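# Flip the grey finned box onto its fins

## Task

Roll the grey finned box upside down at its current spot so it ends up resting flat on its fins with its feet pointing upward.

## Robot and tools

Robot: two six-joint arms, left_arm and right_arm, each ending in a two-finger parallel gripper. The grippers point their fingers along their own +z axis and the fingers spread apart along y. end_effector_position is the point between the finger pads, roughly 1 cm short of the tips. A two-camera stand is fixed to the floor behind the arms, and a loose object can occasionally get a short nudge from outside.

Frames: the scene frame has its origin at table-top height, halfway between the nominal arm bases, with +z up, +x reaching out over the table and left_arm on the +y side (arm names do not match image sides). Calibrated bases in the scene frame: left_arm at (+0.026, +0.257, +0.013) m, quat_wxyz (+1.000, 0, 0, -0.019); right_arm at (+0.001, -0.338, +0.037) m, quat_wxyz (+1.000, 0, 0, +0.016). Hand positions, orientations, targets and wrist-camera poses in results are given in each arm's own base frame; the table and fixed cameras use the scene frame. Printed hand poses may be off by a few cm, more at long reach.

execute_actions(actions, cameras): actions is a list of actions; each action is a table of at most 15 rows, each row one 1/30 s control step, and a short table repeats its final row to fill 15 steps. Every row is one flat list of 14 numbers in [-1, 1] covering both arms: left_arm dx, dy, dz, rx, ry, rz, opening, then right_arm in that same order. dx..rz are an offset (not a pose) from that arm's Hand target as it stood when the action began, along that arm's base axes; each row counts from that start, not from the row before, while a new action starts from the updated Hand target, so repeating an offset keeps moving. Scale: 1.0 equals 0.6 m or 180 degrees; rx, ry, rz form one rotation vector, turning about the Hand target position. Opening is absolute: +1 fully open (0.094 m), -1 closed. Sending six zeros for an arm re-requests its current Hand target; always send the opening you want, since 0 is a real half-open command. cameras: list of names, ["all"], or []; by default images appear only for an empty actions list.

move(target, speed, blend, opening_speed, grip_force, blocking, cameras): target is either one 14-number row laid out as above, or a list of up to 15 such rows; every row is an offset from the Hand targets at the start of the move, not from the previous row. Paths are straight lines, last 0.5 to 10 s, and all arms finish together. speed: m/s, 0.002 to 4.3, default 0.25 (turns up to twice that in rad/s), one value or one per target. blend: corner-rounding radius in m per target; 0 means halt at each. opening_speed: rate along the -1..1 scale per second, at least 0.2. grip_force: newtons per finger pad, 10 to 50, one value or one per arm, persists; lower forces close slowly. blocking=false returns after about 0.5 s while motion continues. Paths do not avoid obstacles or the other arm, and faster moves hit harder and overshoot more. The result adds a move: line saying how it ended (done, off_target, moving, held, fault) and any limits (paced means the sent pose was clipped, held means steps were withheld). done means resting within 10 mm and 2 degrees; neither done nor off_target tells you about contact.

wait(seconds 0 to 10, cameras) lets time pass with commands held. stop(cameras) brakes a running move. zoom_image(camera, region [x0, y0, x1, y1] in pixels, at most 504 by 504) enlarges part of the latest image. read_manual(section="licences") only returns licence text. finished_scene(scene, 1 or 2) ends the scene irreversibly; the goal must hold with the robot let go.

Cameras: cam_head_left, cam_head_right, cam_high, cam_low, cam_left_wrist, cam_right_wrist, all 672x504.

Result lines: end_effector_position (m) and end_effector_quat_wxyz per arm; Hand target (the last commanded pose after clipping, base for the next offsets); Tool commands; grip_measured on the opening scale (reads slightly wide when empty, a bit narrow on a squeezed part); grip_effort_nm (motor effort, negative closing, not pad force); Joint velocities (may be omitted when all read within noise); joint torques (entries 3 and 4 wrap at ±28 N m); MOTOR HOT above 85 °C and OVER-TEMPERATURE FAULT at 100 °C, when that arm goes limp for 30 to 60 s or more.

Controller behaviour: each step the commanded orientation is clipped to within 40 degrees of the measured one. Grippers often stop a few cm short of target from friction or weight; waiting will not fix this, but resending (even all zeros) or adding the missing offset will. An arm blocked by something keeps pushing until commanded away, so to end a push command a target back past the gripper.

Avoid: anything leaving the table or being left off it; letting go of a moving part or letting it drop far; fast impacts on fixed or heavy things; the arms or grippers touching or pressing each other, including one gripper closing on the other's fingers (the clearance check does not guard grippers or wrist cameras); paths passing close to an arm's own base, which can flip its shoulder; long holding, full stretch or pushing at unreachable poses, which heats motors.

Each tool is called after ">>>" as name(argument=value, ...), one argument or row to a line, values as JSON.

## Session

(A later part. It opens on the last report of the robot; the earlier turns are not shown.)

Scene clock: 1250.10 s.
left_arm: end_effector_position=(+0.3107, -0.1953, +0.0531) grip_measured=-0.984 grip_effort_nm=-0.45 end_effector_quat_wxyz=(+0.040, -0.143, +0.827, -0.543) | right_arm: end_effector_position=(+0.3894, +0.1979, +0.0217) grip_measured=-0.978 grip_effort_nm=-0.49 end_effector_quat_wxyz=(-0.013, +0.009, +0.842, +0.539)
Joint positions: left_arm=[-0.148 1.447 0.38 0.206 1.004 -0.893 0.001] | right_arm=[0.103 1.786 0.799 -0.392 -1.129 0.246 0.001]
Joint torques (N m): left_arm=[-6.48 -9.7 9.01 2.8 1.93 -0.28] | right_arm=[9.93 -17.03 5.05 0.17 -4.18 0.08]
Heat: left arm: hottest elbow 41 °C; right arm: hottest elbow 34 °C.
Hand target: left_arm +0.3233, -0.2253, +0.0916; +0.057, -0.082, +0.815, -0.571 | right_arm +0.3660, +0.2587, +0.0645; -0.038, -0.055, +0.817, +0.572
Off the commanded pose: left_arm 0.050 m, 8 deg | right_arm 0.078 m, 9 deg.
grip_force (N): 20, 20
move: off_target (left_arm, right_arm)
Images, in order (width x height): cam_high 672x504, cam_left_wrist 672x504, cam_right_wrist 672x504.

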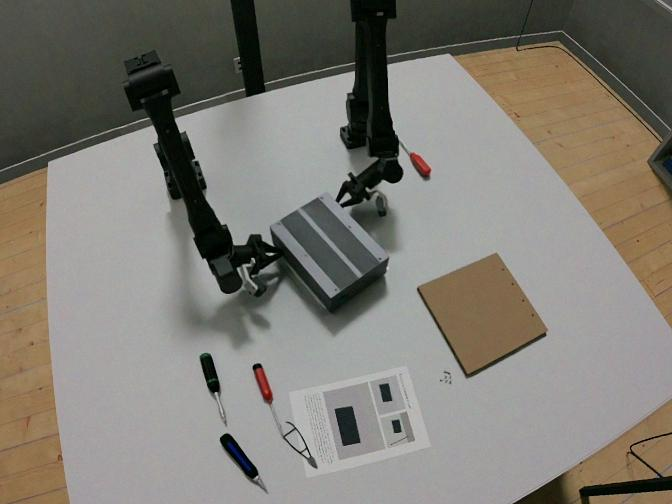

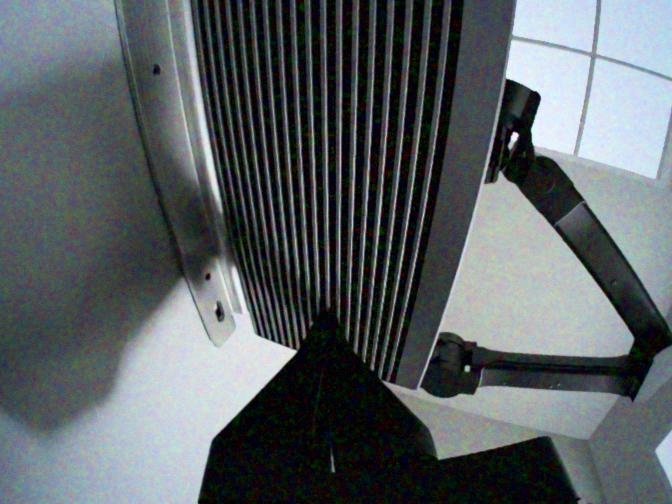

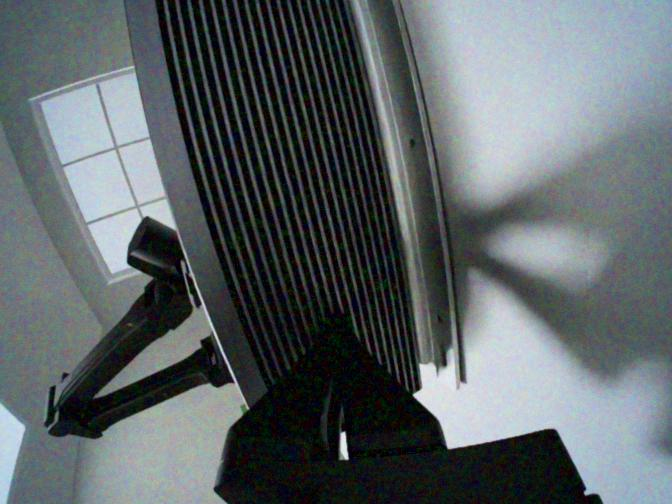

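>>> move(
  target=[0.003,-0.025,0,0,0,0,-1, -0.004,0.025,0,0,0,0,-1],
  speed=0.03,
  cameras=[],
)

>>> move(
  target=[0.003,0,0.033,0,0,0,-1, 0,0,0.033,0,0,0,-1],
  speed=0.03,
  cameras=["cam_left_wrist","cam_right_wrist","cam_high"],
)

Scene clock: 1265.47 s.
left_arm: end_effector_position=(+0.3066, -0.2040, +0.0512) grip_measured=-0.984 grip_effort_nm=-0.45 end_effector_quat_wxyz=(+0.027, -0.156, +0.828, -0.538) | right_arm: end_effector_position=(+0.3967, +0.1968, +0.0195) grip_measured=-0.978 grip_effort_nm=-0.49 end_effector_quat_wxyz=(-0.005, +0.023, +0.847, +0.531)
Joint positions: left_arm=[-0.183 1.445 0.377 0.218 0.978 -0.95 0.001] | right_arm=[0.103 1.783 0.794 -0.336 -1.104 0.31 0.001]
Joint torques (N m): left_arm=[-7.24 -8.82 9.46 4.52 1.66 -0.28] | right_arm=[11.69 -16.85 4.51 0.61 -4.91 0.11]
Heat: left arm: hottest elbow 43 °C; right arm: hottest wrist yaw 47 °C.
Hand target: left_arm +0.3253, -0.2403, +0.0918; +0.058, -0.082, +0.815, -0.571 | right_arm +0.3636, +0.2737, +0.0644; -0.038, -0.055, +0.818, +0.572
Off the commanded pose: left_arm 0.057 m, 10 deg | right_arm 0.095 m, 11 deg.
grip_force (N): 20, 20
move: off_target (left_arm, right_arm)
No camera images: "cameras" was empty.

Scene clock: 1267.00 s.
left_arm: end_effector_position=(+0.2995, -0.2051, +0.0638) grip_measured=-0.984 grip_effort_nm=-0.45 end_effector_quat_wxyz=(+0.025, -0.154, +0.828, -0.539) | right_arm: end_effector_position=(+0.3944, +0.1980, +0.0309) grip_measured=-0.978 grip_effort_nm=-0.49 end_effector_quat_wxyz=(-0.008, +0.025, +0.848, +0.529)
Joint positions: left_arm=[-0.19 1.378 0.368 0.166 0.979 -0.957 0.001] | right_arm=[0.107 1.749 0.794 -0.371 -1.101 0.316 0.001]
Joint torques (N m): left_arm=[-6.48 -8.59 12.07 3.03 1.63 -0.21] | right_arm=[11.52 -18.2 5.27 0.17 -5.11 0.11]
Heat: left arm: hottest elbow 43 °C; right arm: hottest wrist yaw 49 °C.
Hand target: left_arm +0.3269, -0.2403, +0.1114; +0.057, -0.082, +0.815, -0.571 | right_arm +0.3637, +0.2736, +0.0844; -0.038, -0.055, +0.818, +0.572
Off the commanded pose: left_arm 0.065 m, 10 deg | right_arm 0.098 m, 12 deg.
grip_force (N): 20, 20
move: off_target (left_arm, right_arm)
Images, in order (width x height): cam_high 672x504, cam_left_wrist 672x504, cam_right_wrist 672x504.

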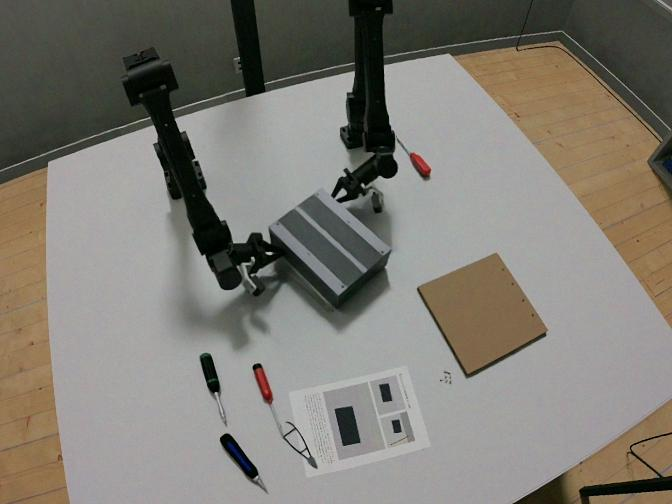

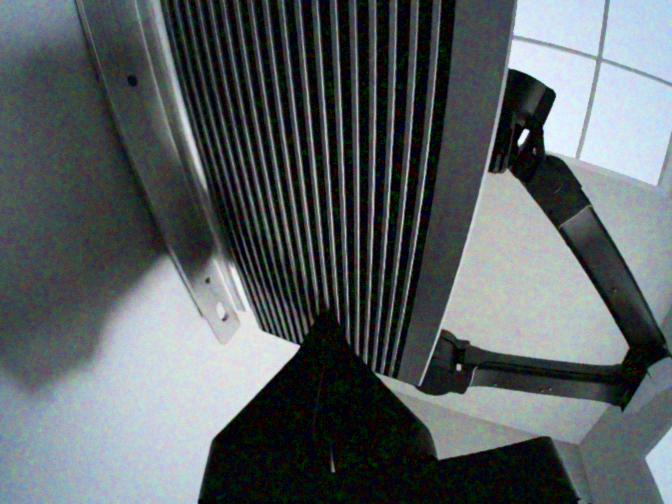

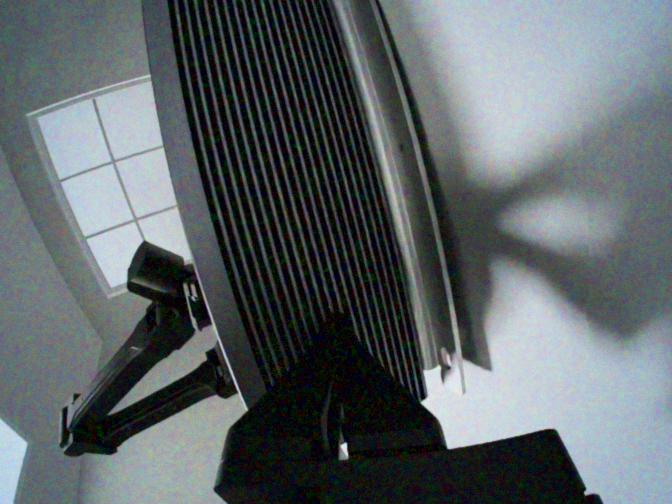

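>>> wait(
  seconds=0.1,
  cameras=["cam_head_left","cam_head_right"],
)

>>> zoom_image(
  camera="cam_head_left",
  region=[220, 180, 460, 360],
)

Scene clock: 1294.93 s.
left_arm: end_effector_position=(+0.2995, -0.2051, +0.0638) grip_measured=-0.984 grip_effort_nm=-0.45 end_effector_quat_wxyz=(+0.025, -0.154, +0.828, -0.539) | right_arm: end_effector_position=(+0.3944, +0.1980, +0.0309) grip_measured=-0.978 grip_effort_nm=-0.49 end_effector_quat_wxyz=(-0.008, +0.025, +0.848, +0.529)
Joint positions: left_arm=[-0.19 1.378 0.368 0.166 0.979 -0.957 0.001] | right_arm=[0.107 1.749 0.794 -0.371 -1.101 0.317 0.001]
Joint torques (N m): left_arm=[-6.53 -8.59 12.07 3.03 1.63 -0.2] | right_arm=[12.1 -18.2 5.31 0.21 -5.06 0.11]
Heat: left arm: hottest elbow 45 °C; right arm: hottest wrist yaw 72 °C.
Hand target: left_arm +0.3269, -0.2403, +0.1114; +0.057, -0.082, +0.815, -0.571 | right_arm +0.3637, +0.2736, +0.0844; -0.038, -0.055, +0.817, +0.572
Tool commands: left_gripper/opening=-1.0 right_gripper/opening=-1.0
Off the commanded pose: left_arm 0.065 m, 10 deg | right_arm 0.098 m, 12 deg.
grip_force (N): 20, 20
wait: 0.10 s; at rest from the start
Images, in order (width x height): cam_head_left 672x504, cam_head_right 672x504.

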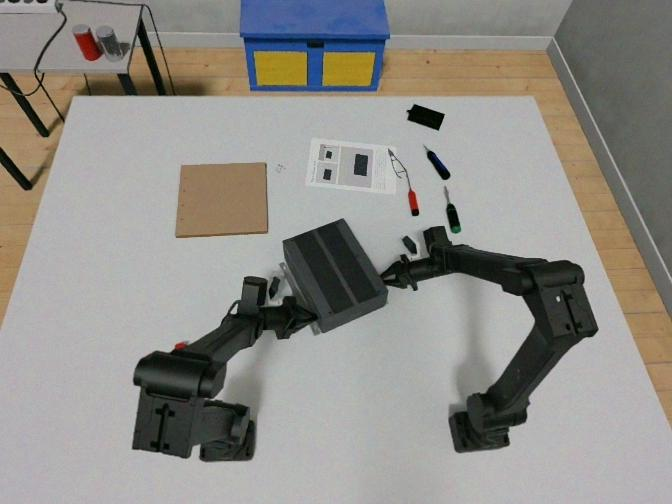

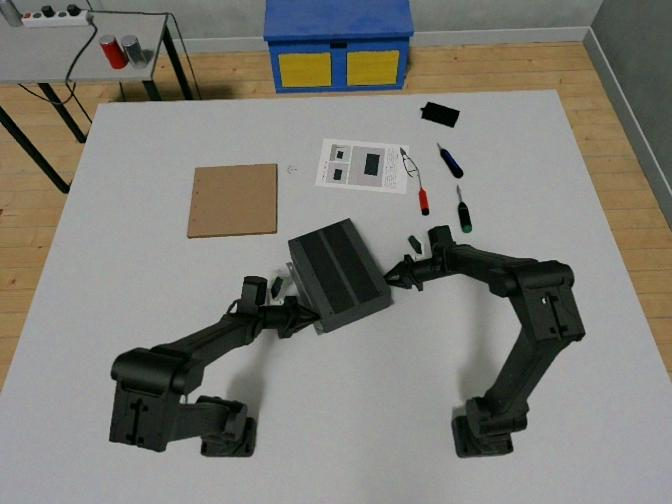

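Scaled by 2.100.

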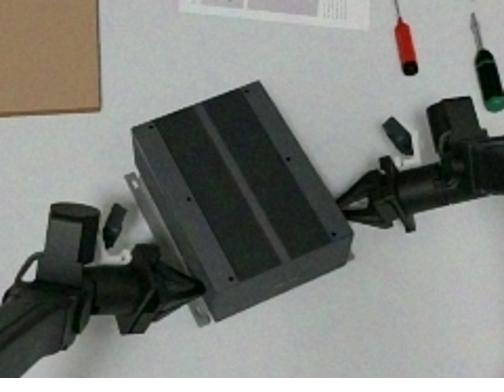

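>>> move(
  target=[
    [0,0,-0.06,0,0,0,-1, 0,0,-0.06,0,0,0,-1],
    [-0.01,0.05,-0.08,0,0,0,-1, 0.04,-0.06,-0.08,0,0,0,-1],
    [-0.01,0.10,-0.06,0,0,0,-1, 0.05,-0.13,-0.06,0,0,0,-1],
  ],
  speed=0.05,
  blend=[0.005,0.005,0],
  cameras=["cam_head_left"],
)

Scene clock: 1304.67 s.
left_arm: end_effector_position=(+0.3058, -0.1823, +0.0631) grip_measured=-0.984 grip_effort_nm=-0.45 end_effector_quat_wxyz=(+0.038, -0.093, +0.817, -0.568) | right_arm: end_effector_position=(+0.3781, +0.1993, +0.0398) grip_measured=-0.978 grip_effort_nm=-0.48 end_effector_quat_wxyz=(-0.055, -0.049, +0.819, +0.570)
Joint positions: left_arm=[-0.078 1.446 0.408 0.063 1.131 -0.691 0.001] | right_arm=[0.095 1.839 0.914 -0.812 -1.214 -0.14 0.001]
Joint torques (N m): left_arm=[0.26 -7.06 7.65 1.11 0.7 0.01] | right_arm=[-2.14 -13.16 6.89 -0.12 -0.85 -0.2]
Heat: left arm: hottest elbow 46 °C; right arm: hottest wrist yaw 73 °C.
Hand target: left_arm +0.3209, -0.1803, +0.0754; +0.057, -0.082, +0.815, -0.571 | right_arm +0.3938, +0.1956, +0.0484; -0.038, -0.055, +0.818, +0.572
Off the commanded pose: left_arm 0.020 m, 3 deg | right_arm 0.018 m, 2 deg.
grip_force (N): 20, 20
move: off_target (left_arm, right_arm)
Images, in order (width x height): cam_head_left 672x504.

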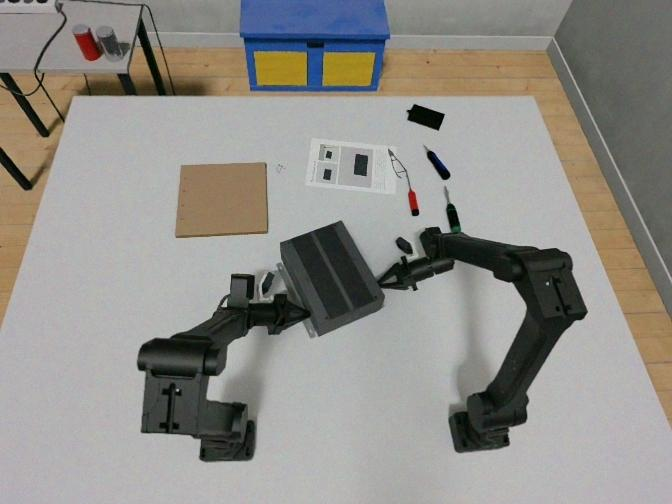

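>>> move(
  target=[-0.01,0.10,0,0,0,0,-1, 0.01,-0.10,0,0,0,0,-1],
  speed=0.08,
  cameras=["cam_head_left","cam_head_right","cam_left_wrist","cam_right_wrist"],
)

Scene clock: 1311.23 s.
left_arm: end_effector_position=(+0.3028, -0.1242, +0.0722) grip_measured=-0.984 grip_effort_nm=-0.45 end_effector_quat_wxyz=(+0.050, -0.086, +0.815, -0.570) | right_arm: end_effector_position=(+0.3880, +0.1409, +0.0477) grip_measured=-0.978 grip_effort_nm=-0.49 end_effector_quat_wxyz=(-0.046, -0.054, +0.816, +0.573)
Joint positions: left_arm=[0.134 1.438 0.493 -0.469 1.215 -0.184 0.001] | right_arm=[-0.05 1.893 1.005 -1.176 -1.176 -0.514 0.001]
Joint torques (N m): left_arm=[-0.15 -4.89 7.72 0.51 0.83 0.02] | right_arm=[-2.08 -11.52 6.46 -0.59 -0.54 -0.2]
Heat: left arm: hottest elbow 45 °C; right arm: hottest wrist yaw 62 °C.
Hand target: left_arm +0.3150, -0.1202, +0.0755; +0.058, -0.082, +0.815, -0.571 | right_arm +0.3998, +0.1357, +0.0483; -0.038, -0.055, +0.817, +0.572
Off the commanded pose: left_arm 0.013 m, 1 deg | right_arm 0.013 m, 1 deg.
grip_force (N): 20, 20
move: off_target (left_arm, right_arm)
Images, in order (width x height): cam_head_left 672x504, cam_head_right 672x504, cam_left_wrist 672x504, cam_right_wrist 672x504.

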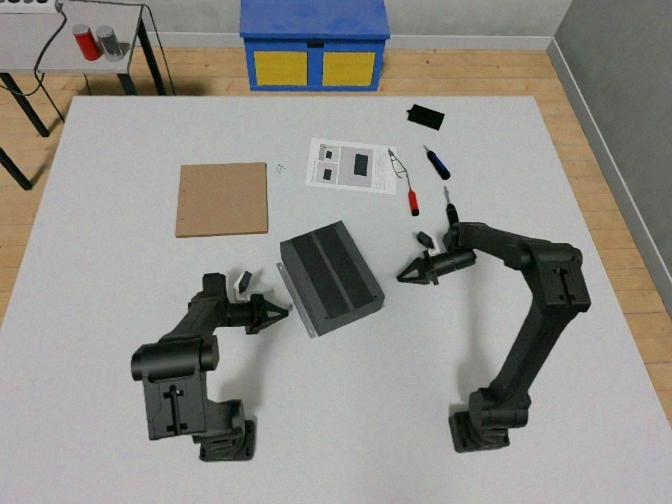

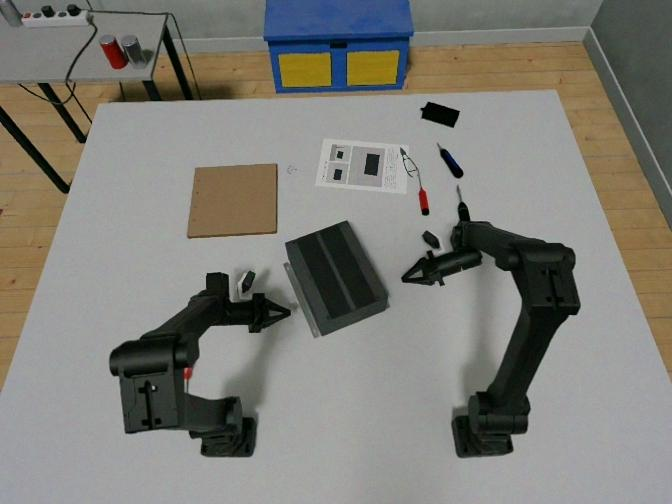

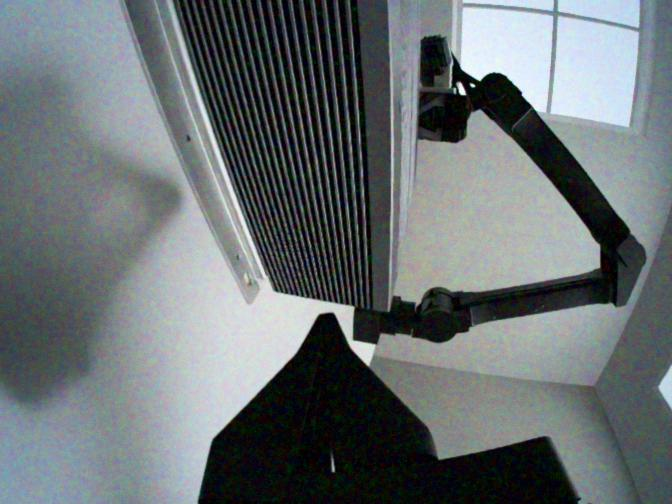

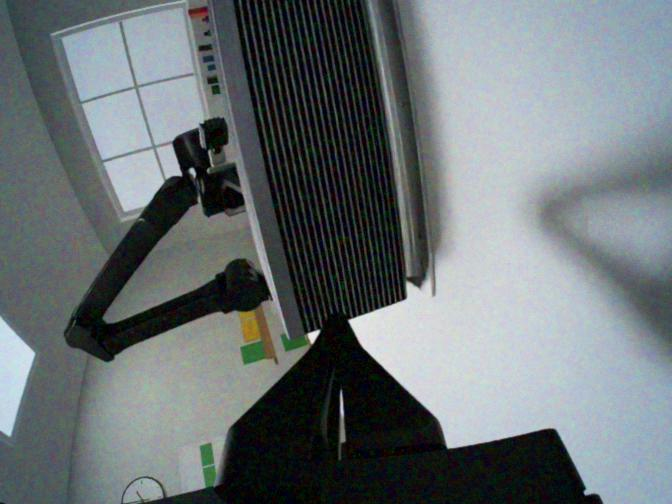

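>>> move(
  target=[
    [0,0.117,0,0,0,0,-1, -0.008,0,-0.047,0,0,0,-1],
    [0.25,0.117,-0.042,0,0,0,-1, -0.008,0,-0.047,0,0,0,-1],
  ],
  speed=0.12,
  cameras=["cam_head_left","cam_left_wrist","cam_right_wrist"],
)

Scene clock: 1574.90 s.
left_arm: end_effector_position=(+0.4541, -0.0484, +0.0550) grip_measured=-0.984 grip_effort_nm=-0.45 end_effector_quat_wxyz=(+0.060, -0.083, +0.815, -0.570) | right_arm: end_effector_position=(+0.3893, +0.1408, +0.0236) grip_measured=-0.978 grip_effort_nm=-0.48 end_effector_quat_wxyz=(-0.046, -0.054, +0.816, +0.573)
Joint positions: left_arm=[0.26 1.858 1.008 -0.871 1.217 0.162 0.001] | right_arm=[-0.05 1.95 1.005 -1.122 -1.175 -0.516 0.001]
Joint torques (N m): left_arm=[-1.61 -10.81 7.87 0.83 0.82 -0.27] | right_arm=[-2.02 -11.93 4.62 0.24 -0.49 -0.23]
Heat: left arm: hottest elbow 44 °C; right arm: hottest elbow 37 °C.
Hand target: left_arm +0.4650, -0.0502, +0.0502; +0.057, -0.082, +0.815, -0.571 | right_arm +0.3950, +0.1357, +0.0202; -0.038, -0.055, +0.817, +0.572
Off the commanded pose: left_arm 0.012 m, 0 deg | right_arm 0.008 m, 1 deg.
grip_force (N): 20, 20
move: off_target (left_arm)
Images, in order (width x height): cam_head_left 672x504, cam_left_wrist 672x504, cam_right_wrist 672x504.

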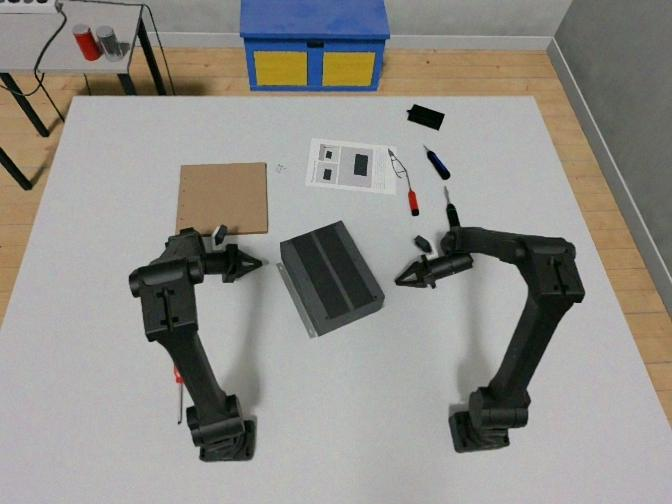

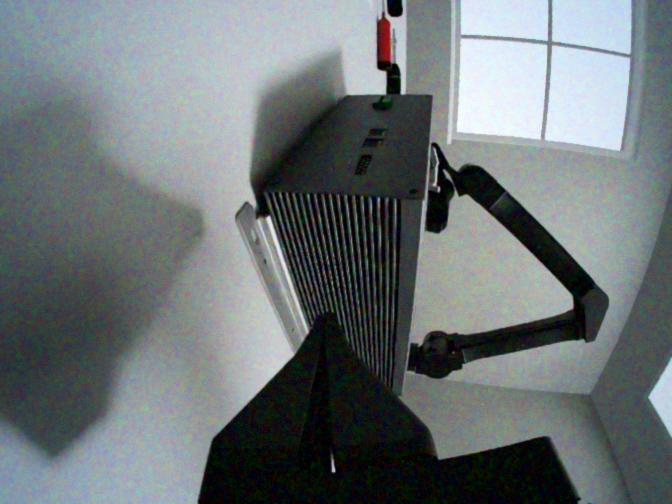

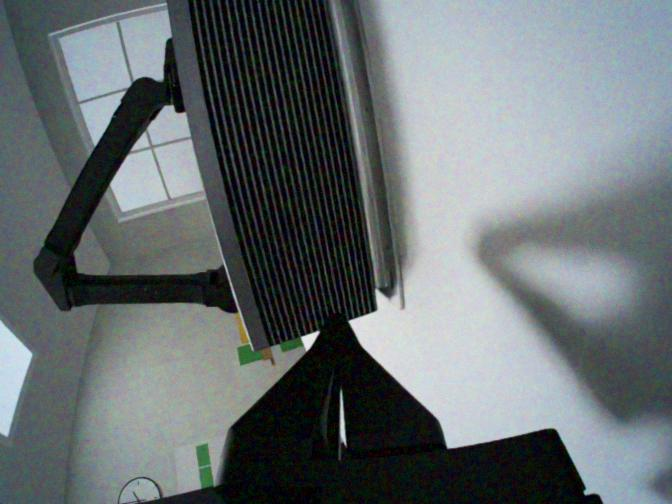

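>>> move(
  target=[
    [0,-0.1,0,0,0,0,-1, -0.015,0.083,0,0,0,0,-1],
    [0,-0.15,0,0,0,0,-1, -0.015,0.133,0,0,0,0,-1],
  ],
  speed=0.06,
  cameras=["cam_head_left","cam_head_right"],
)

Scene clock: 1584.53 s.
left_arm: end_effector_position=(+0.4671, -0.1156, +0.0417) grip_measured=-0.984 grip_effort_nm=-0.45 end_effector_quat_wxyz=(+0.062, -0.107, +0.814, -0.567) | right_arm: end_effector_position=(+0.3850, +0.2035, +0.0136) grip_measured=-0.978 grip_effort_nm=-0.48 end_effector_quat_wxyz=(-0.042, -0.038, +0.819, +0.570)
Joint positions: left_arm=[0.101 1.819 0.875 -0.272 1.19 -0.403 0.001] | right_arm=[0.103 1.887 0.886 -0.616 -1.217 -0.022 0.001]
Joint torques (N m): left_arm=[-5.25 -13.63 5.63 1.95 0.82 -0.25] | right_arm=[1.79 -13.45 4.62 1.1 -0.93 0.03]
Heat: left arm: hottest elbow 43 °C; right arm: hottest elbow 37 °C.
Hand target: left_arm +0.4650, -0.1401, +0.0502; +0.058, -0.082, +0.815, -0.571 | right_arm +0.3860, +0.2154, +0.0203; -0.038, -0.055, +0.817, +0.572
Off the commanded pose: left_arm 0.026 m, 3 deg | right_arm 0.014 m, 2 deg.
grip_force (N): 20, 20
move: off_target (left_arm, right_arm)
Images, in order (width x height): cam_head_left 672x504, cam_head_right 672x504.

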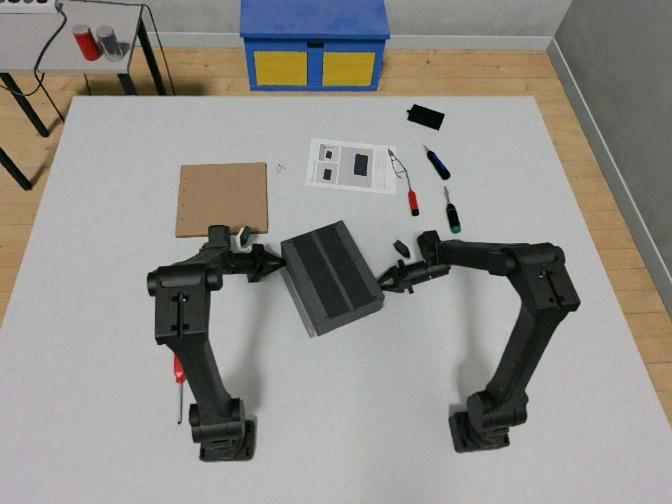

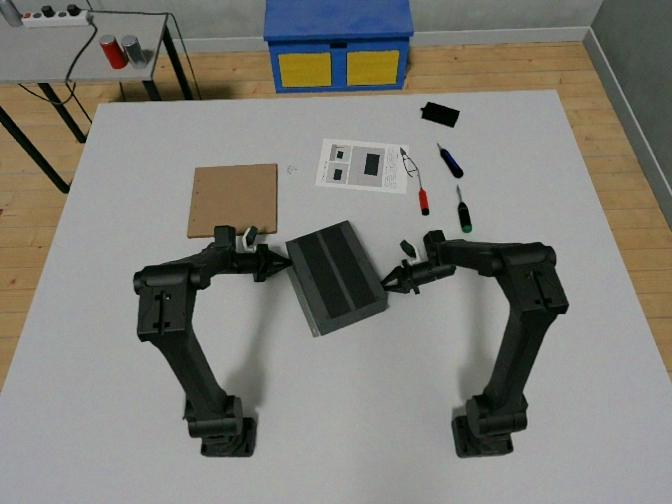

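>>> move(
  target=[
    [0,-0.033,0,0,0,0,-1, -0.005,0.033,0,0,0,0,-1],
    [0,-0.067,0,0,0,0,-1, -0.01,0.067,0,0,0,0,-1],
  ],
  speed=0.06,
  cameras=["cam_head_left","cam_head_right"],
)

Scene clock: 1590.40 s.
left_arm: end_effector_position=(+0.4898, -0.1186, +0.0431) grip_measured=-0.984 grip_effort_nm=-0.45 end_effector_quat_wxyz=(+0.102, -0.126, +0.820, -0.550) | right_arm: end_effector_position=(+0.3809, +0.2151, +0.0134) grip_measured=-0.978 grip_effort_nm=-0.49 end_effector_quat_wxyz=(-0.037, -0.003, +0.820, +0.572)
Joint positions: left_arm=[0.078 1.809 0.855 -0.053 1.111 -0.583 0.001] | right_arm=[0.133 1.848 0.804 -0.353 -1.215 0.245 0.001]
Joint torques (N m): left_arm=[-10.4 -13.63 4.23 1.52 2.3 -0.29] | right_arm=[6.83 -11.58 5.98 2.44 -0.62 -0.02]
Heat: left arm: hottest elbow 43 °C; right arm: hottest elbow 36 °C.
Hand target: left_arm +0.4649, -0.1803, +0.0502; +0.057, -0.082, +0.815, -0.571 | right_arm +0.3800, +0.2556, +0.0202; -0.038, -0.055, +0.817, +0.572
Off the commanded pose: left_arm 0.067 m, 8 deg | right_arm 0.041 m, 6 deg.
grip_force (N): 20, 20
move: off_target (left_arm, right_arm)
Images, in order (width x height): cam_head_left 672x504, cam_head_right 672x504.

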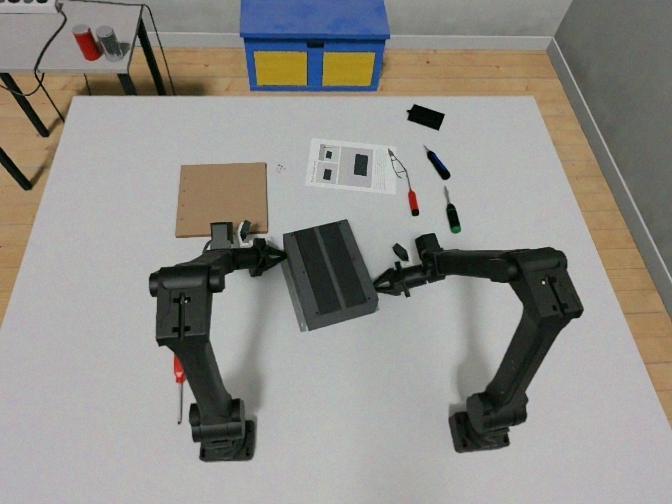

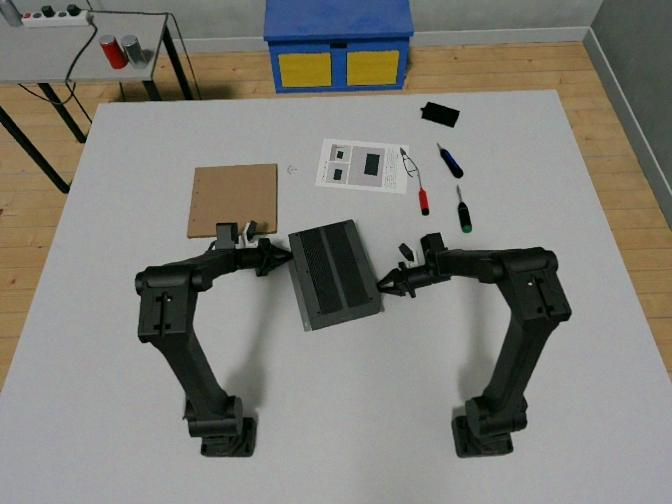

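>>> move(
  target=[
    [-0.02,-0.033,0,0,0,0,-1, -0.005,0.033,0,0,0,0,-1],
    [-0.02,-0.05,0,0,0,0,-1, -0.01,0.06,0,0,0,0,-1],
  ],
  speed=0.06,
  cameras=["cam_head_left","cam_head_right"],
)

Scene clock: 1597.10 s.
left_arm: end_effector_position=(+0.4984, -0.1213, +0.0438) grip_measured=-0.984 grip_effort_nm=-0.45 end_effector_quat_wxyz=(+0.132, -0.144, +0.821, -0.537) | right_arm: end_effector_position=(+0.3644, +0.2490, +0.0138) grip_measured=-0.978 grip_effort_nm=-0.48 end_effector_quat_wxyz=(-0.050, +0.000, +0.817, +0.574)
Joint positions: left_arm=[0.06 1.796 0.823 0.09 1.043 -0.693 0.001] | right_arm=[0.224 1.828 0.743 -0.123 -1.203 0.473 0.001]
Joint torques (N m): left_arm=[-13.68 -13.74 2.81 1.06 3.54 -0.3] | right_arm=[6.95 -10.52 8.02 3.32 0.18 0.08]
Heat: left arm: hottest elbow 42 °C; right arm: hottest elbow 36 °C.
Hand target: left_arm +0.4529, -0.2103, +0.0501; +0.057, -0.082, +0.815, -0.571 | right_arm +0.3740, +0.2917, +0.0202; -0.038, -0.055, +0.817, +0.572
Off the commanded pose: left_arm 0.100 m, 12 deg | right_arm 0.044 m, 6 deg.
grip_force (N): 20, 20
move: off_target (left_arm, right_arm)
Images, in order (width x height): cam_head_left 672x504, cam_head_right 672x504.

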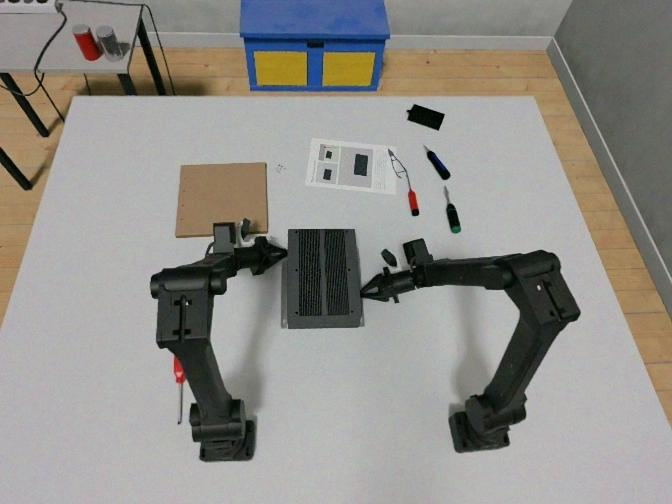

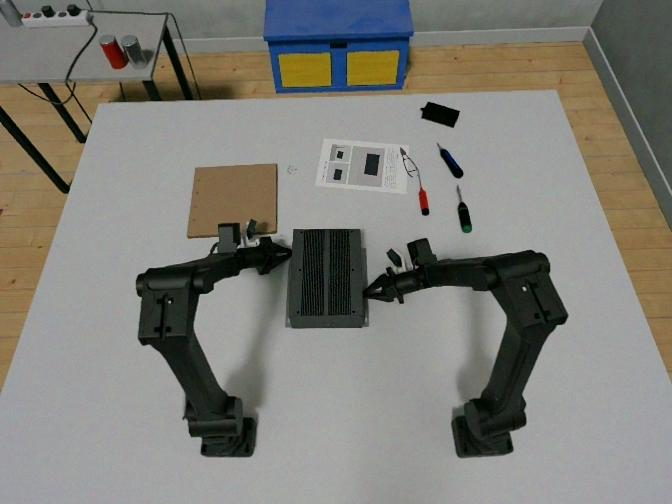

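>>> move(
  target=[
    [0.045,0.267,0.0167,0,0,0,-1, -0.0233,-0.1667,0.0167,0,0,0,-1],
    [-0.1588,0.267,0.0333,-0.0536,-0.015,0.0472,-1, -0.05,-0.183,0.0267,0.0567,-0.0054,-0.1428,-1],
  ],
  speed=0.1,
  cameras=["cam_head_left","cam_head_right","cam_left_wrist","cam_right_wrist"],
)

Scene clock: 1664.57 s.
left_arm: end_effector_position=(+0.3571, -0.0537, +0.0656) grip_measured=-0.984 grip_effort_nm=-0.46 end_effector_quat_wxyz=(+0.104, -0.131, +0.755, -0.634) | right_arm: end_effector_position=(+0.3442, +0.1830, +0.0385) grip_measured=-0.978 grip_effort_nm=-0.48 end_effector_quat_wxyz=(+0.102, +0.115, +0.757, +0.635)
Joint positions: left_arm=[0.346 1.683 0.643 -0.601 1.394 0.062 0.001] | right_arm=[0.069 1.826 0.366 1.019 -1.156 1.156 0.001]
Joint torques (N m): left_arm=[0.09 -10.05 4.07 0.96 0.87 -0.25] | right_arm=[-0.79 -7.41 1.43 2.59 -0.12 -0.04]
Heat: left arm: hottest wrist yaw 55 °C; right arm: hottest elbow 37 °C.
Hand target: left_arm +0.3577, -0.0501, +0.0701; +0.112, -0.133, +0.754, -0.633 | right_arm +0.3439, +0.1819, +0.0362; +0.102, +0.120, +0.756, +0.636
Off the commanded pose: left_arm 0.006 m, 1 deg | right_arm 0.003 m, 1 deg.
grip_force (N): 20, 20
move: done
Images, in order (width x height): cam_head_left 672x504, cam_head_right 672x504, cam_left_wrist 672x504, cam_right_wrist 672x504.

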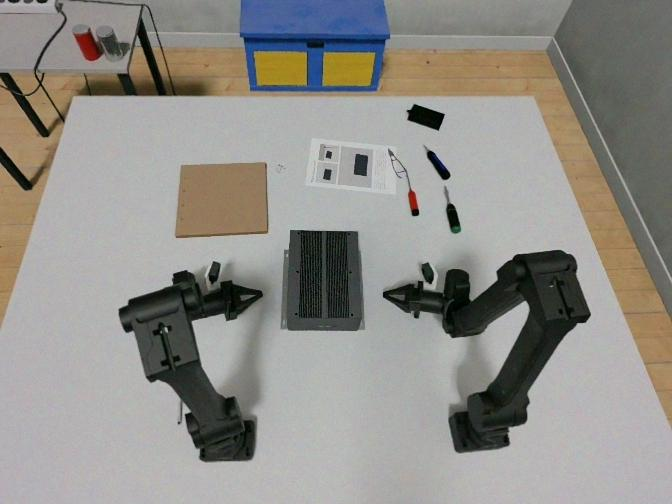

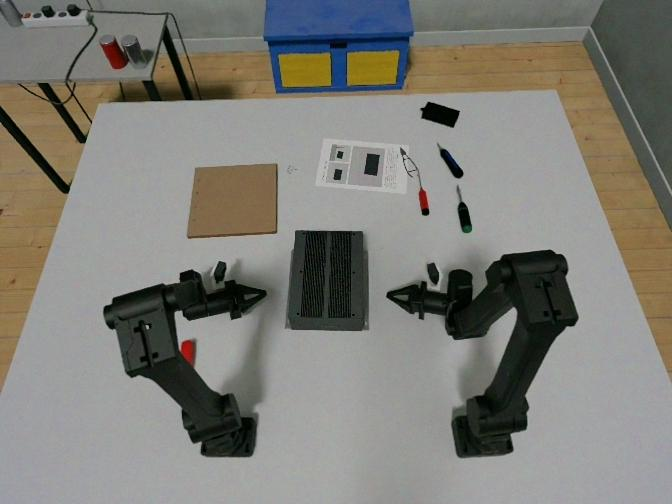

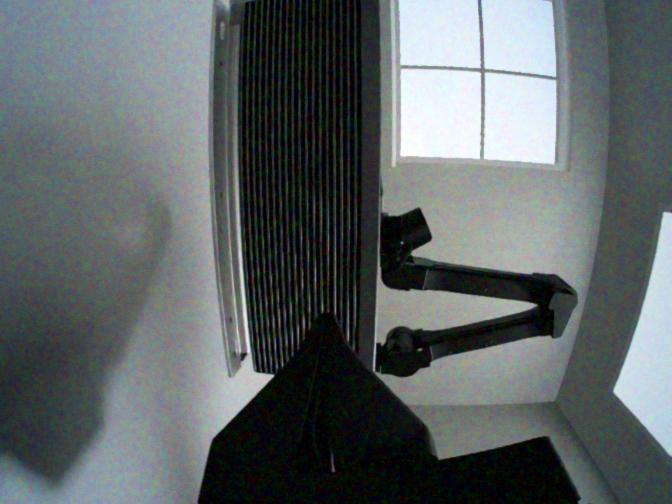

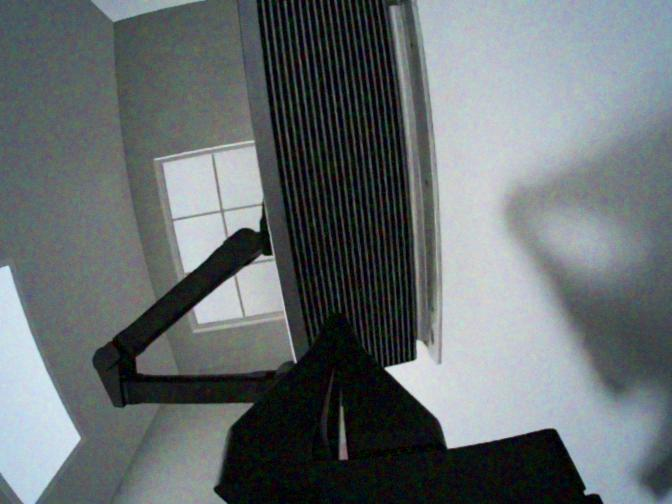

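>>> move(
  target=[0.008,-0.155,-0.008,0,0,0,-1, 0,0,0,0,0,0,-1],
  speed=0.06,
  cameras=["cam_head_left","cam_left_wrist"],
)

Scene clock: 1676.50 s.
left_arm: end_effector_position=(+0.3628, -0.1307, +0.0630) grip_measured=-0.984 grip_effort_nm=-0.45 end_effector_quat_wxyz=(+0.118, -0.150, +0.755, -0.627) | right_arm: end_effector_position=(+0.3442, +0.1830, +0.0385) grip_measured=-0.978 grip_effort_nm=-0.49 end_effector_quat_wxyz=(+0.102, +0.115, +0.757, +0.635)
Joint positions: left_arm=[0.095 1.665 0.396 0.679 1.229 -1.018 0.001] | right_arm=[0.069 1.826 0.366 1.019 -1.156 1.156 0.001]
Joint torques (N m): left_arm=[-3.72 -6.77 4.37 2.97 0.74 -0.23] | right_arm=[-0.79 -7.41 1.48 2.28 -0.18 -0.08]
Heat: left arm: hottest wrist yaw 48 °C; right arm: hottest elbow 36 °C.
Hand target: left_arm +0.3625, -0.1432, +0.0654; +0.112, -0.133, +0.754, -0.633 | right_arm +0.3439, +0.1819, +0.0362; +0.102, +0.120, +0.756, +0.635
Off the commanded pose: left_arm 0.013 m, 2 deg | right_arm 0.003 m, 1 deg.
grip_force (N): 20, 20
move: off_target (left_arm)
Images, in order (width x height): cam_head_left 672x504, cam_left_wrist 672x504.

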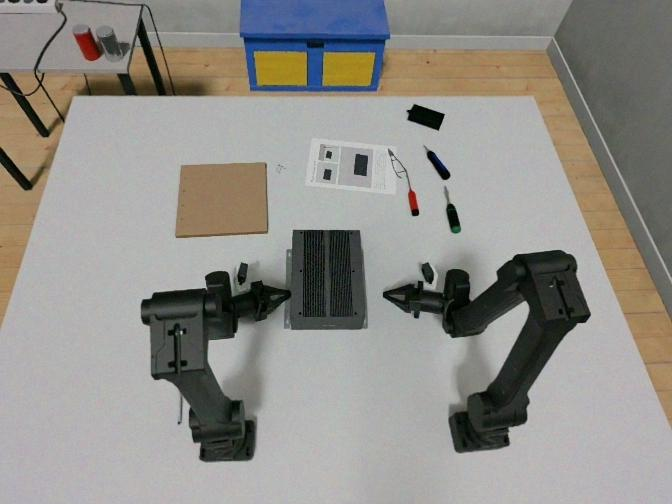

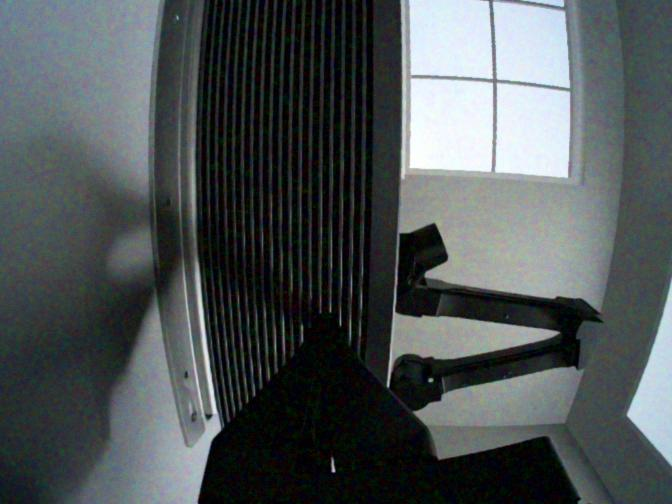

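>>> move(
  target=[
    [-0.01,0.035,0,0,0,0,-1, 0,0,0,0,0,0,-1],
    [-0.022,0.035,0,0,0,0,-1, 0,0,0,0,0,0,-1],
    [-0.022,-0.03,0,0,0,0,-1, 0,0,0,0,0,0,-1],
  ],
  speed=0.06,
  cameras=["cam_head_left","cam_left_wrist","cam_right_wrist"],
)

Scene clock: 1690.20 s.
left_arm: end_effector_position=(+0.3505, -0.1503, +0.0631) grip_measured=-0.984 grip_effort_nm=-0.46 end_effector_quat_wxyz=(+0.118, -0.148, +0.756, -0.627) | right_arm: end_effector_position=(+0.3442, +0.1830, +0.0385) grip_measured=-0.978 grip_effort_nm=-0.48 end_effector_quat_wxyz=(+0.102, +0.115, +0.757, +0.635)
Joint positions: left_arm=[0.031 1.666 0.353 0.805 1.178 -1.103 0.001] | right_arm=[0.069 1.826 0.366 1.019 -1.156 1.156 0.001]
Joint torques (N m): left_arm=[-3.25 -6.42 3.97 3.08 0.66 -0.28] | right_arm=[-1.08 -7 1.72 2.32 -0.18 -0.01]
Heat: left arm: hottest wrist yaw 43 °C; right arm: hottest elbow 35 °C.
Hand target: left_arm +0.3493, -0.1611, +0.0653; +0.112, -0.133, +0.754, -0.633 | right_arm +0.3439, +0.1819, +0.0362; +0.102, +0.120, +0.756, +0.635
Off the commanded pose: left_arm 0.011 m, 2 deg | right_arm 0.003 m, 1 deg.
grip_force (N): 20, 20
move: off_target (left_arm)
Images, in order (width x height): cam_head_left 672x504, cam_left_wrist 672x504, cam_right_wrist 672x504.

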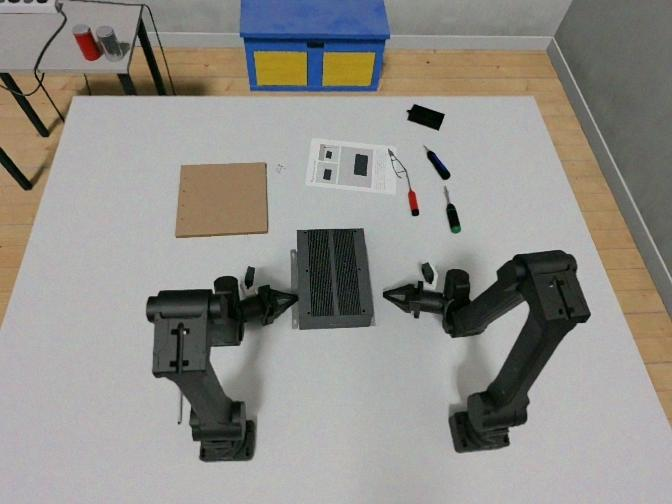

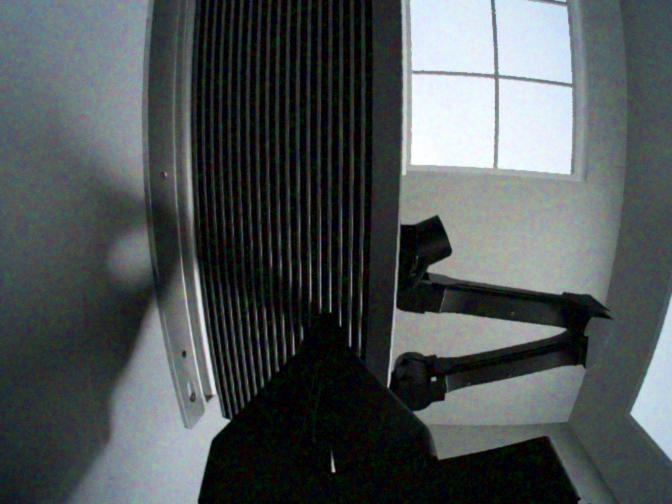

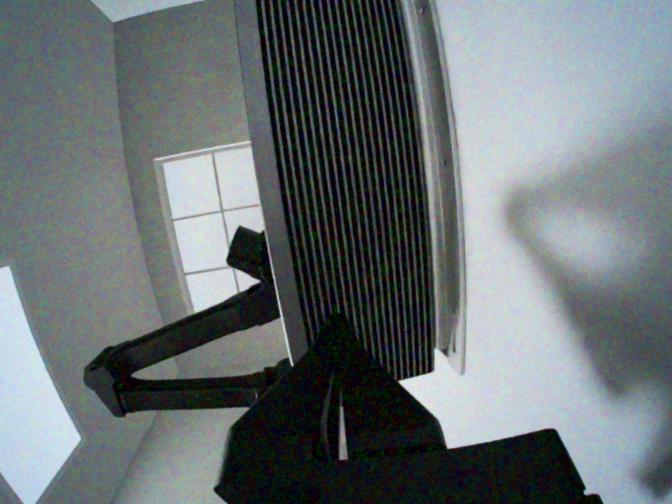

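>>> move(
  target=[0,0,0,0,0,0,-1, 0.0352,0.053,-0.005,0,0,0,-1],
  speed=0.05,
  cameras=["cam_head_left","cam_right_wrist"],
)

Scene clock: 1702.27 s.
left_arm: end_effector_position=(+0.3504, -0.1503, +0.0630) grip_measured=-0.984 grip_effort_nm=-0.45 end_effector_quat_wxyz=(+0.118, -0.148, +0.755, -0.627) | right_arm: end_effector_position=(+0.3602, +0.2075, +0.0322) grip_measured=-0.978 grip_effort_nm=-0.48 end_effector_quat_wxyz=(+0.100, +0.127, +0.758, +0.632)
Joint positions: left_arm=[0.031 1.668 0.352 0.81 1.178 -1.107 0.001] | right_arm=[0.148 1.875 0.41 1.079 -1.068 1.239 0.001]
Joint torques (N m): left_arm=[-3.14 -6.48 3.99 3.1 0.67 -0.26] | right_arm=[0.73 -8.76 3.06 2.44 -0.14 -0.03]
Heat: left arm: hottest wrist yaw 41 °C; right arm: hottest elbow 34 °C.
Hand target: left_arm +0.3493, -0.1611, +0.0653; +0.112, -0.133, +0.754, -0.633 | right_arm +0.3650, +0.2136, +0.0333; +0.102, +0.120, +0.756, +0.635
Off the commanded pose: left_arm 0.011 m, 2 deg | right_arm 0.008 m, 1 deg.
grip_force (N): 20, 20
move: off_target (left_arm)
Images, in order (width x height): cam_head_left 672x504, cam_right_wrist 672x504.

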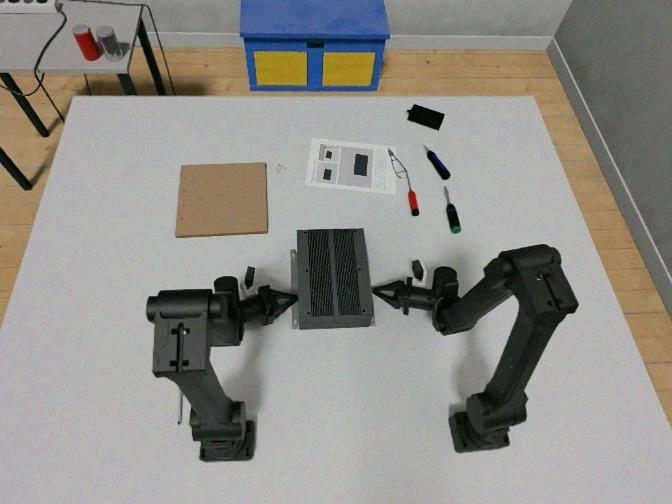

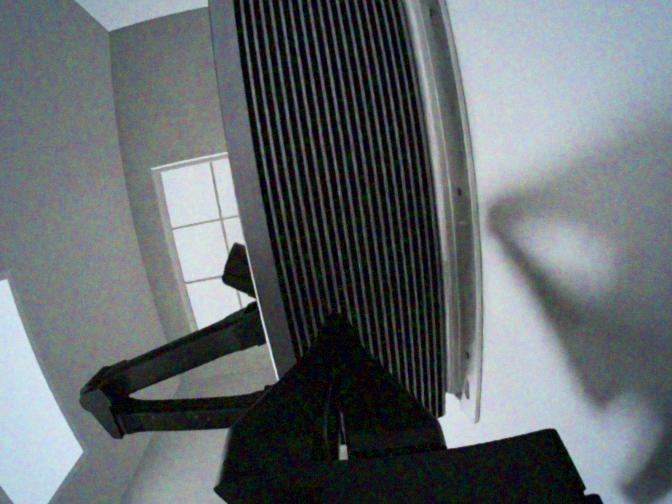

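>>> move(
  target=[-0.004,-0.028,0,0,0,0,-1, -0.006,0.042,0,0,0,0,-1],
  speed=0.04,
  cameras=[],
)

Scene clock: 1712.07 s.
left_arm: end_effector_position=(+0.3502, -0.1545, +0.0632) grip_measured=-0.984 grip_effort_nm=-0.45 end_effector_quat_wxyz=(+0.128, -0.161, +0.754, -0.624) | right_arm: end_effector_position=(+0.3672, +0.2156, +0.0293) grip_measured=-0.978 grip_effort_nm=-0.48 end_effector_quat_wxyz=(+0.115, +0.149, +0.757, +0.626)
Joint positions: left_arm=[0.009 1.673 0.332 0.89 1.127 -1.165 0.001] | right_arm=[0.186 1.892 0.411 1.133 -0.98 1.289 0.001]
Joint torques (N m): left_arm=[-6.18 -5.95 4.46 3.07 0.69 -0.24] | right_arm=[3.6 -9.11 3.03 2.76 -0.7 -0.05]
Heat: left arm: hottest elbow 39 °C; right arm: hottest elbow 34 °C.
Hand target: left_arm +0.3469, -0.1779, +0.0653; +0.112, -0.133, +0.754, -0.633 | right_arm +0.3615, +0.2387, +0.0333; +0.102, +0.120, +0.756, +0.635
Off the commanded pose: left_arm 0.024 m, 4 deg | right_arm 0.024 m, 4 deg.
grip_force (N): 20, 20
move: off_target (left_arm, right_arm)
No camera images: "cameras" was empty.

>>> move(
  target=[-0.006,-0.03,0,0,0,0,-1, -0.02,0.042,0,0,0,0,-1],
  speed=0.04,
  cameras=["cam_head_left"],
)

Scene clock: 1718.17 s.
left_arm: end_effector_position=(+0.3513, -0.1568, +0.0636) grip_measured=-0.984 grip_effort_nm=-0.45 end_effector_quat_wxyz=(+0.143, -0.176, +0.751, -0.620) | right_arm: end_effector_position=(+0.3694, +0.2152, +0.0293) grip_measured=-0.978 grip_effort_nm=-0.48 end_effector_quat_wxyz=(+0.140, +0.175, +0.753, +0.619)
Joint positions: left_arm=[-0.011 1.677 0.313 0.958 1.067 -1.215 0.001] | right_arm=[0.207 1.895 0.387 1.191 -0.889 1.329 0.001]
Joint torques (N m): left_arm=[-9.17 -5.48 4.74 3.11 0.97 -0.24] | right_arm=[8.47 -7.71 2.96 2.59 -1.49 0]
Heat: left arm: hottest elbow 39 °C; right arm: hottest elbow 34 °C.
Hand target: left_arm +0.3433, -0.1959, +0.0653; +0.112, -0.133, +0.754, -0.633 | right_arm +0.3494, +0.2640, +0.0332; +0.102, +0.120, +0.756, +0.635
Off the commanded pose: left_arm 0.040 m, 6 deg | right_arm 0.053 m, 8 deg.
grip_force (N): 20, 20
move: off_target (left_arm, right_arm)
Images, in order (width x height): cam_head_left 672x504.

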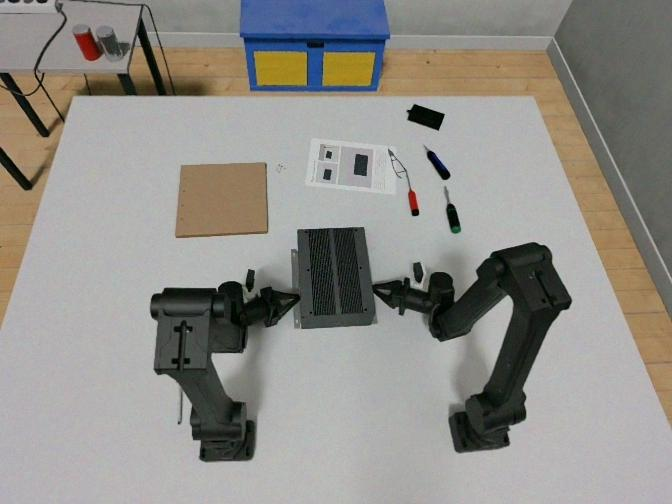

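>>> move(
  target=[0,0,0.05,0,0,0,-1, 0,0,0.05,0,0,0,-1],
  speed=0.04,
  cameras=[],
)

Scene clock: 1726.83 s.
left_arm: end_effector_position=(+0.3483, -0.1588, +0.0646) grip_measured=-0.984 grip_effort_nm=-0.45 end_effector_quat_wxyz=(+0.122, -0.201, +0.758, -0.609) | right_arm: end_effector_position=(+0.3677, +0.2136, +0.0302) grip_measured=-0.978 grip_effort_nm=-0.49 end_effector_quat_wxyz=(+0.124, +0.200, +0.762, +0.603)
Joint positions: left_arm=[-0.024 1.611 0.312 0.828 1.041 -1.219 0.001] | right_arm=[0.211 1.83 0.38 1.069 -0.863 1.329 0.001]
Joint torques (N m): left_arm=[-8.18 -10.99 5.52 2.69 2.07 -0.28] | right_arm=[8.18 -13.63 3.34 2.93 -2.64 0]
Heat: left arm: hottest elbow 39 °C; right arm: hottest elbow 34 °C.
Hand target: left_arm +0.3432, -0.1960, +0.0952; +0.111, -0.133, +0.754, -0.633 | right_arm +0.3494, +0.2641, +0.0633; +0.102, +0.120, +0.756, +0.635
Off the commanded pose: left_arm 0.048 m, 8 deg | right_arm 0.063 m, 10 deg.
grip_force (N): 20, 20
move: off_target (left_arm, right_arm)
No camera images: "cameras" was empty.


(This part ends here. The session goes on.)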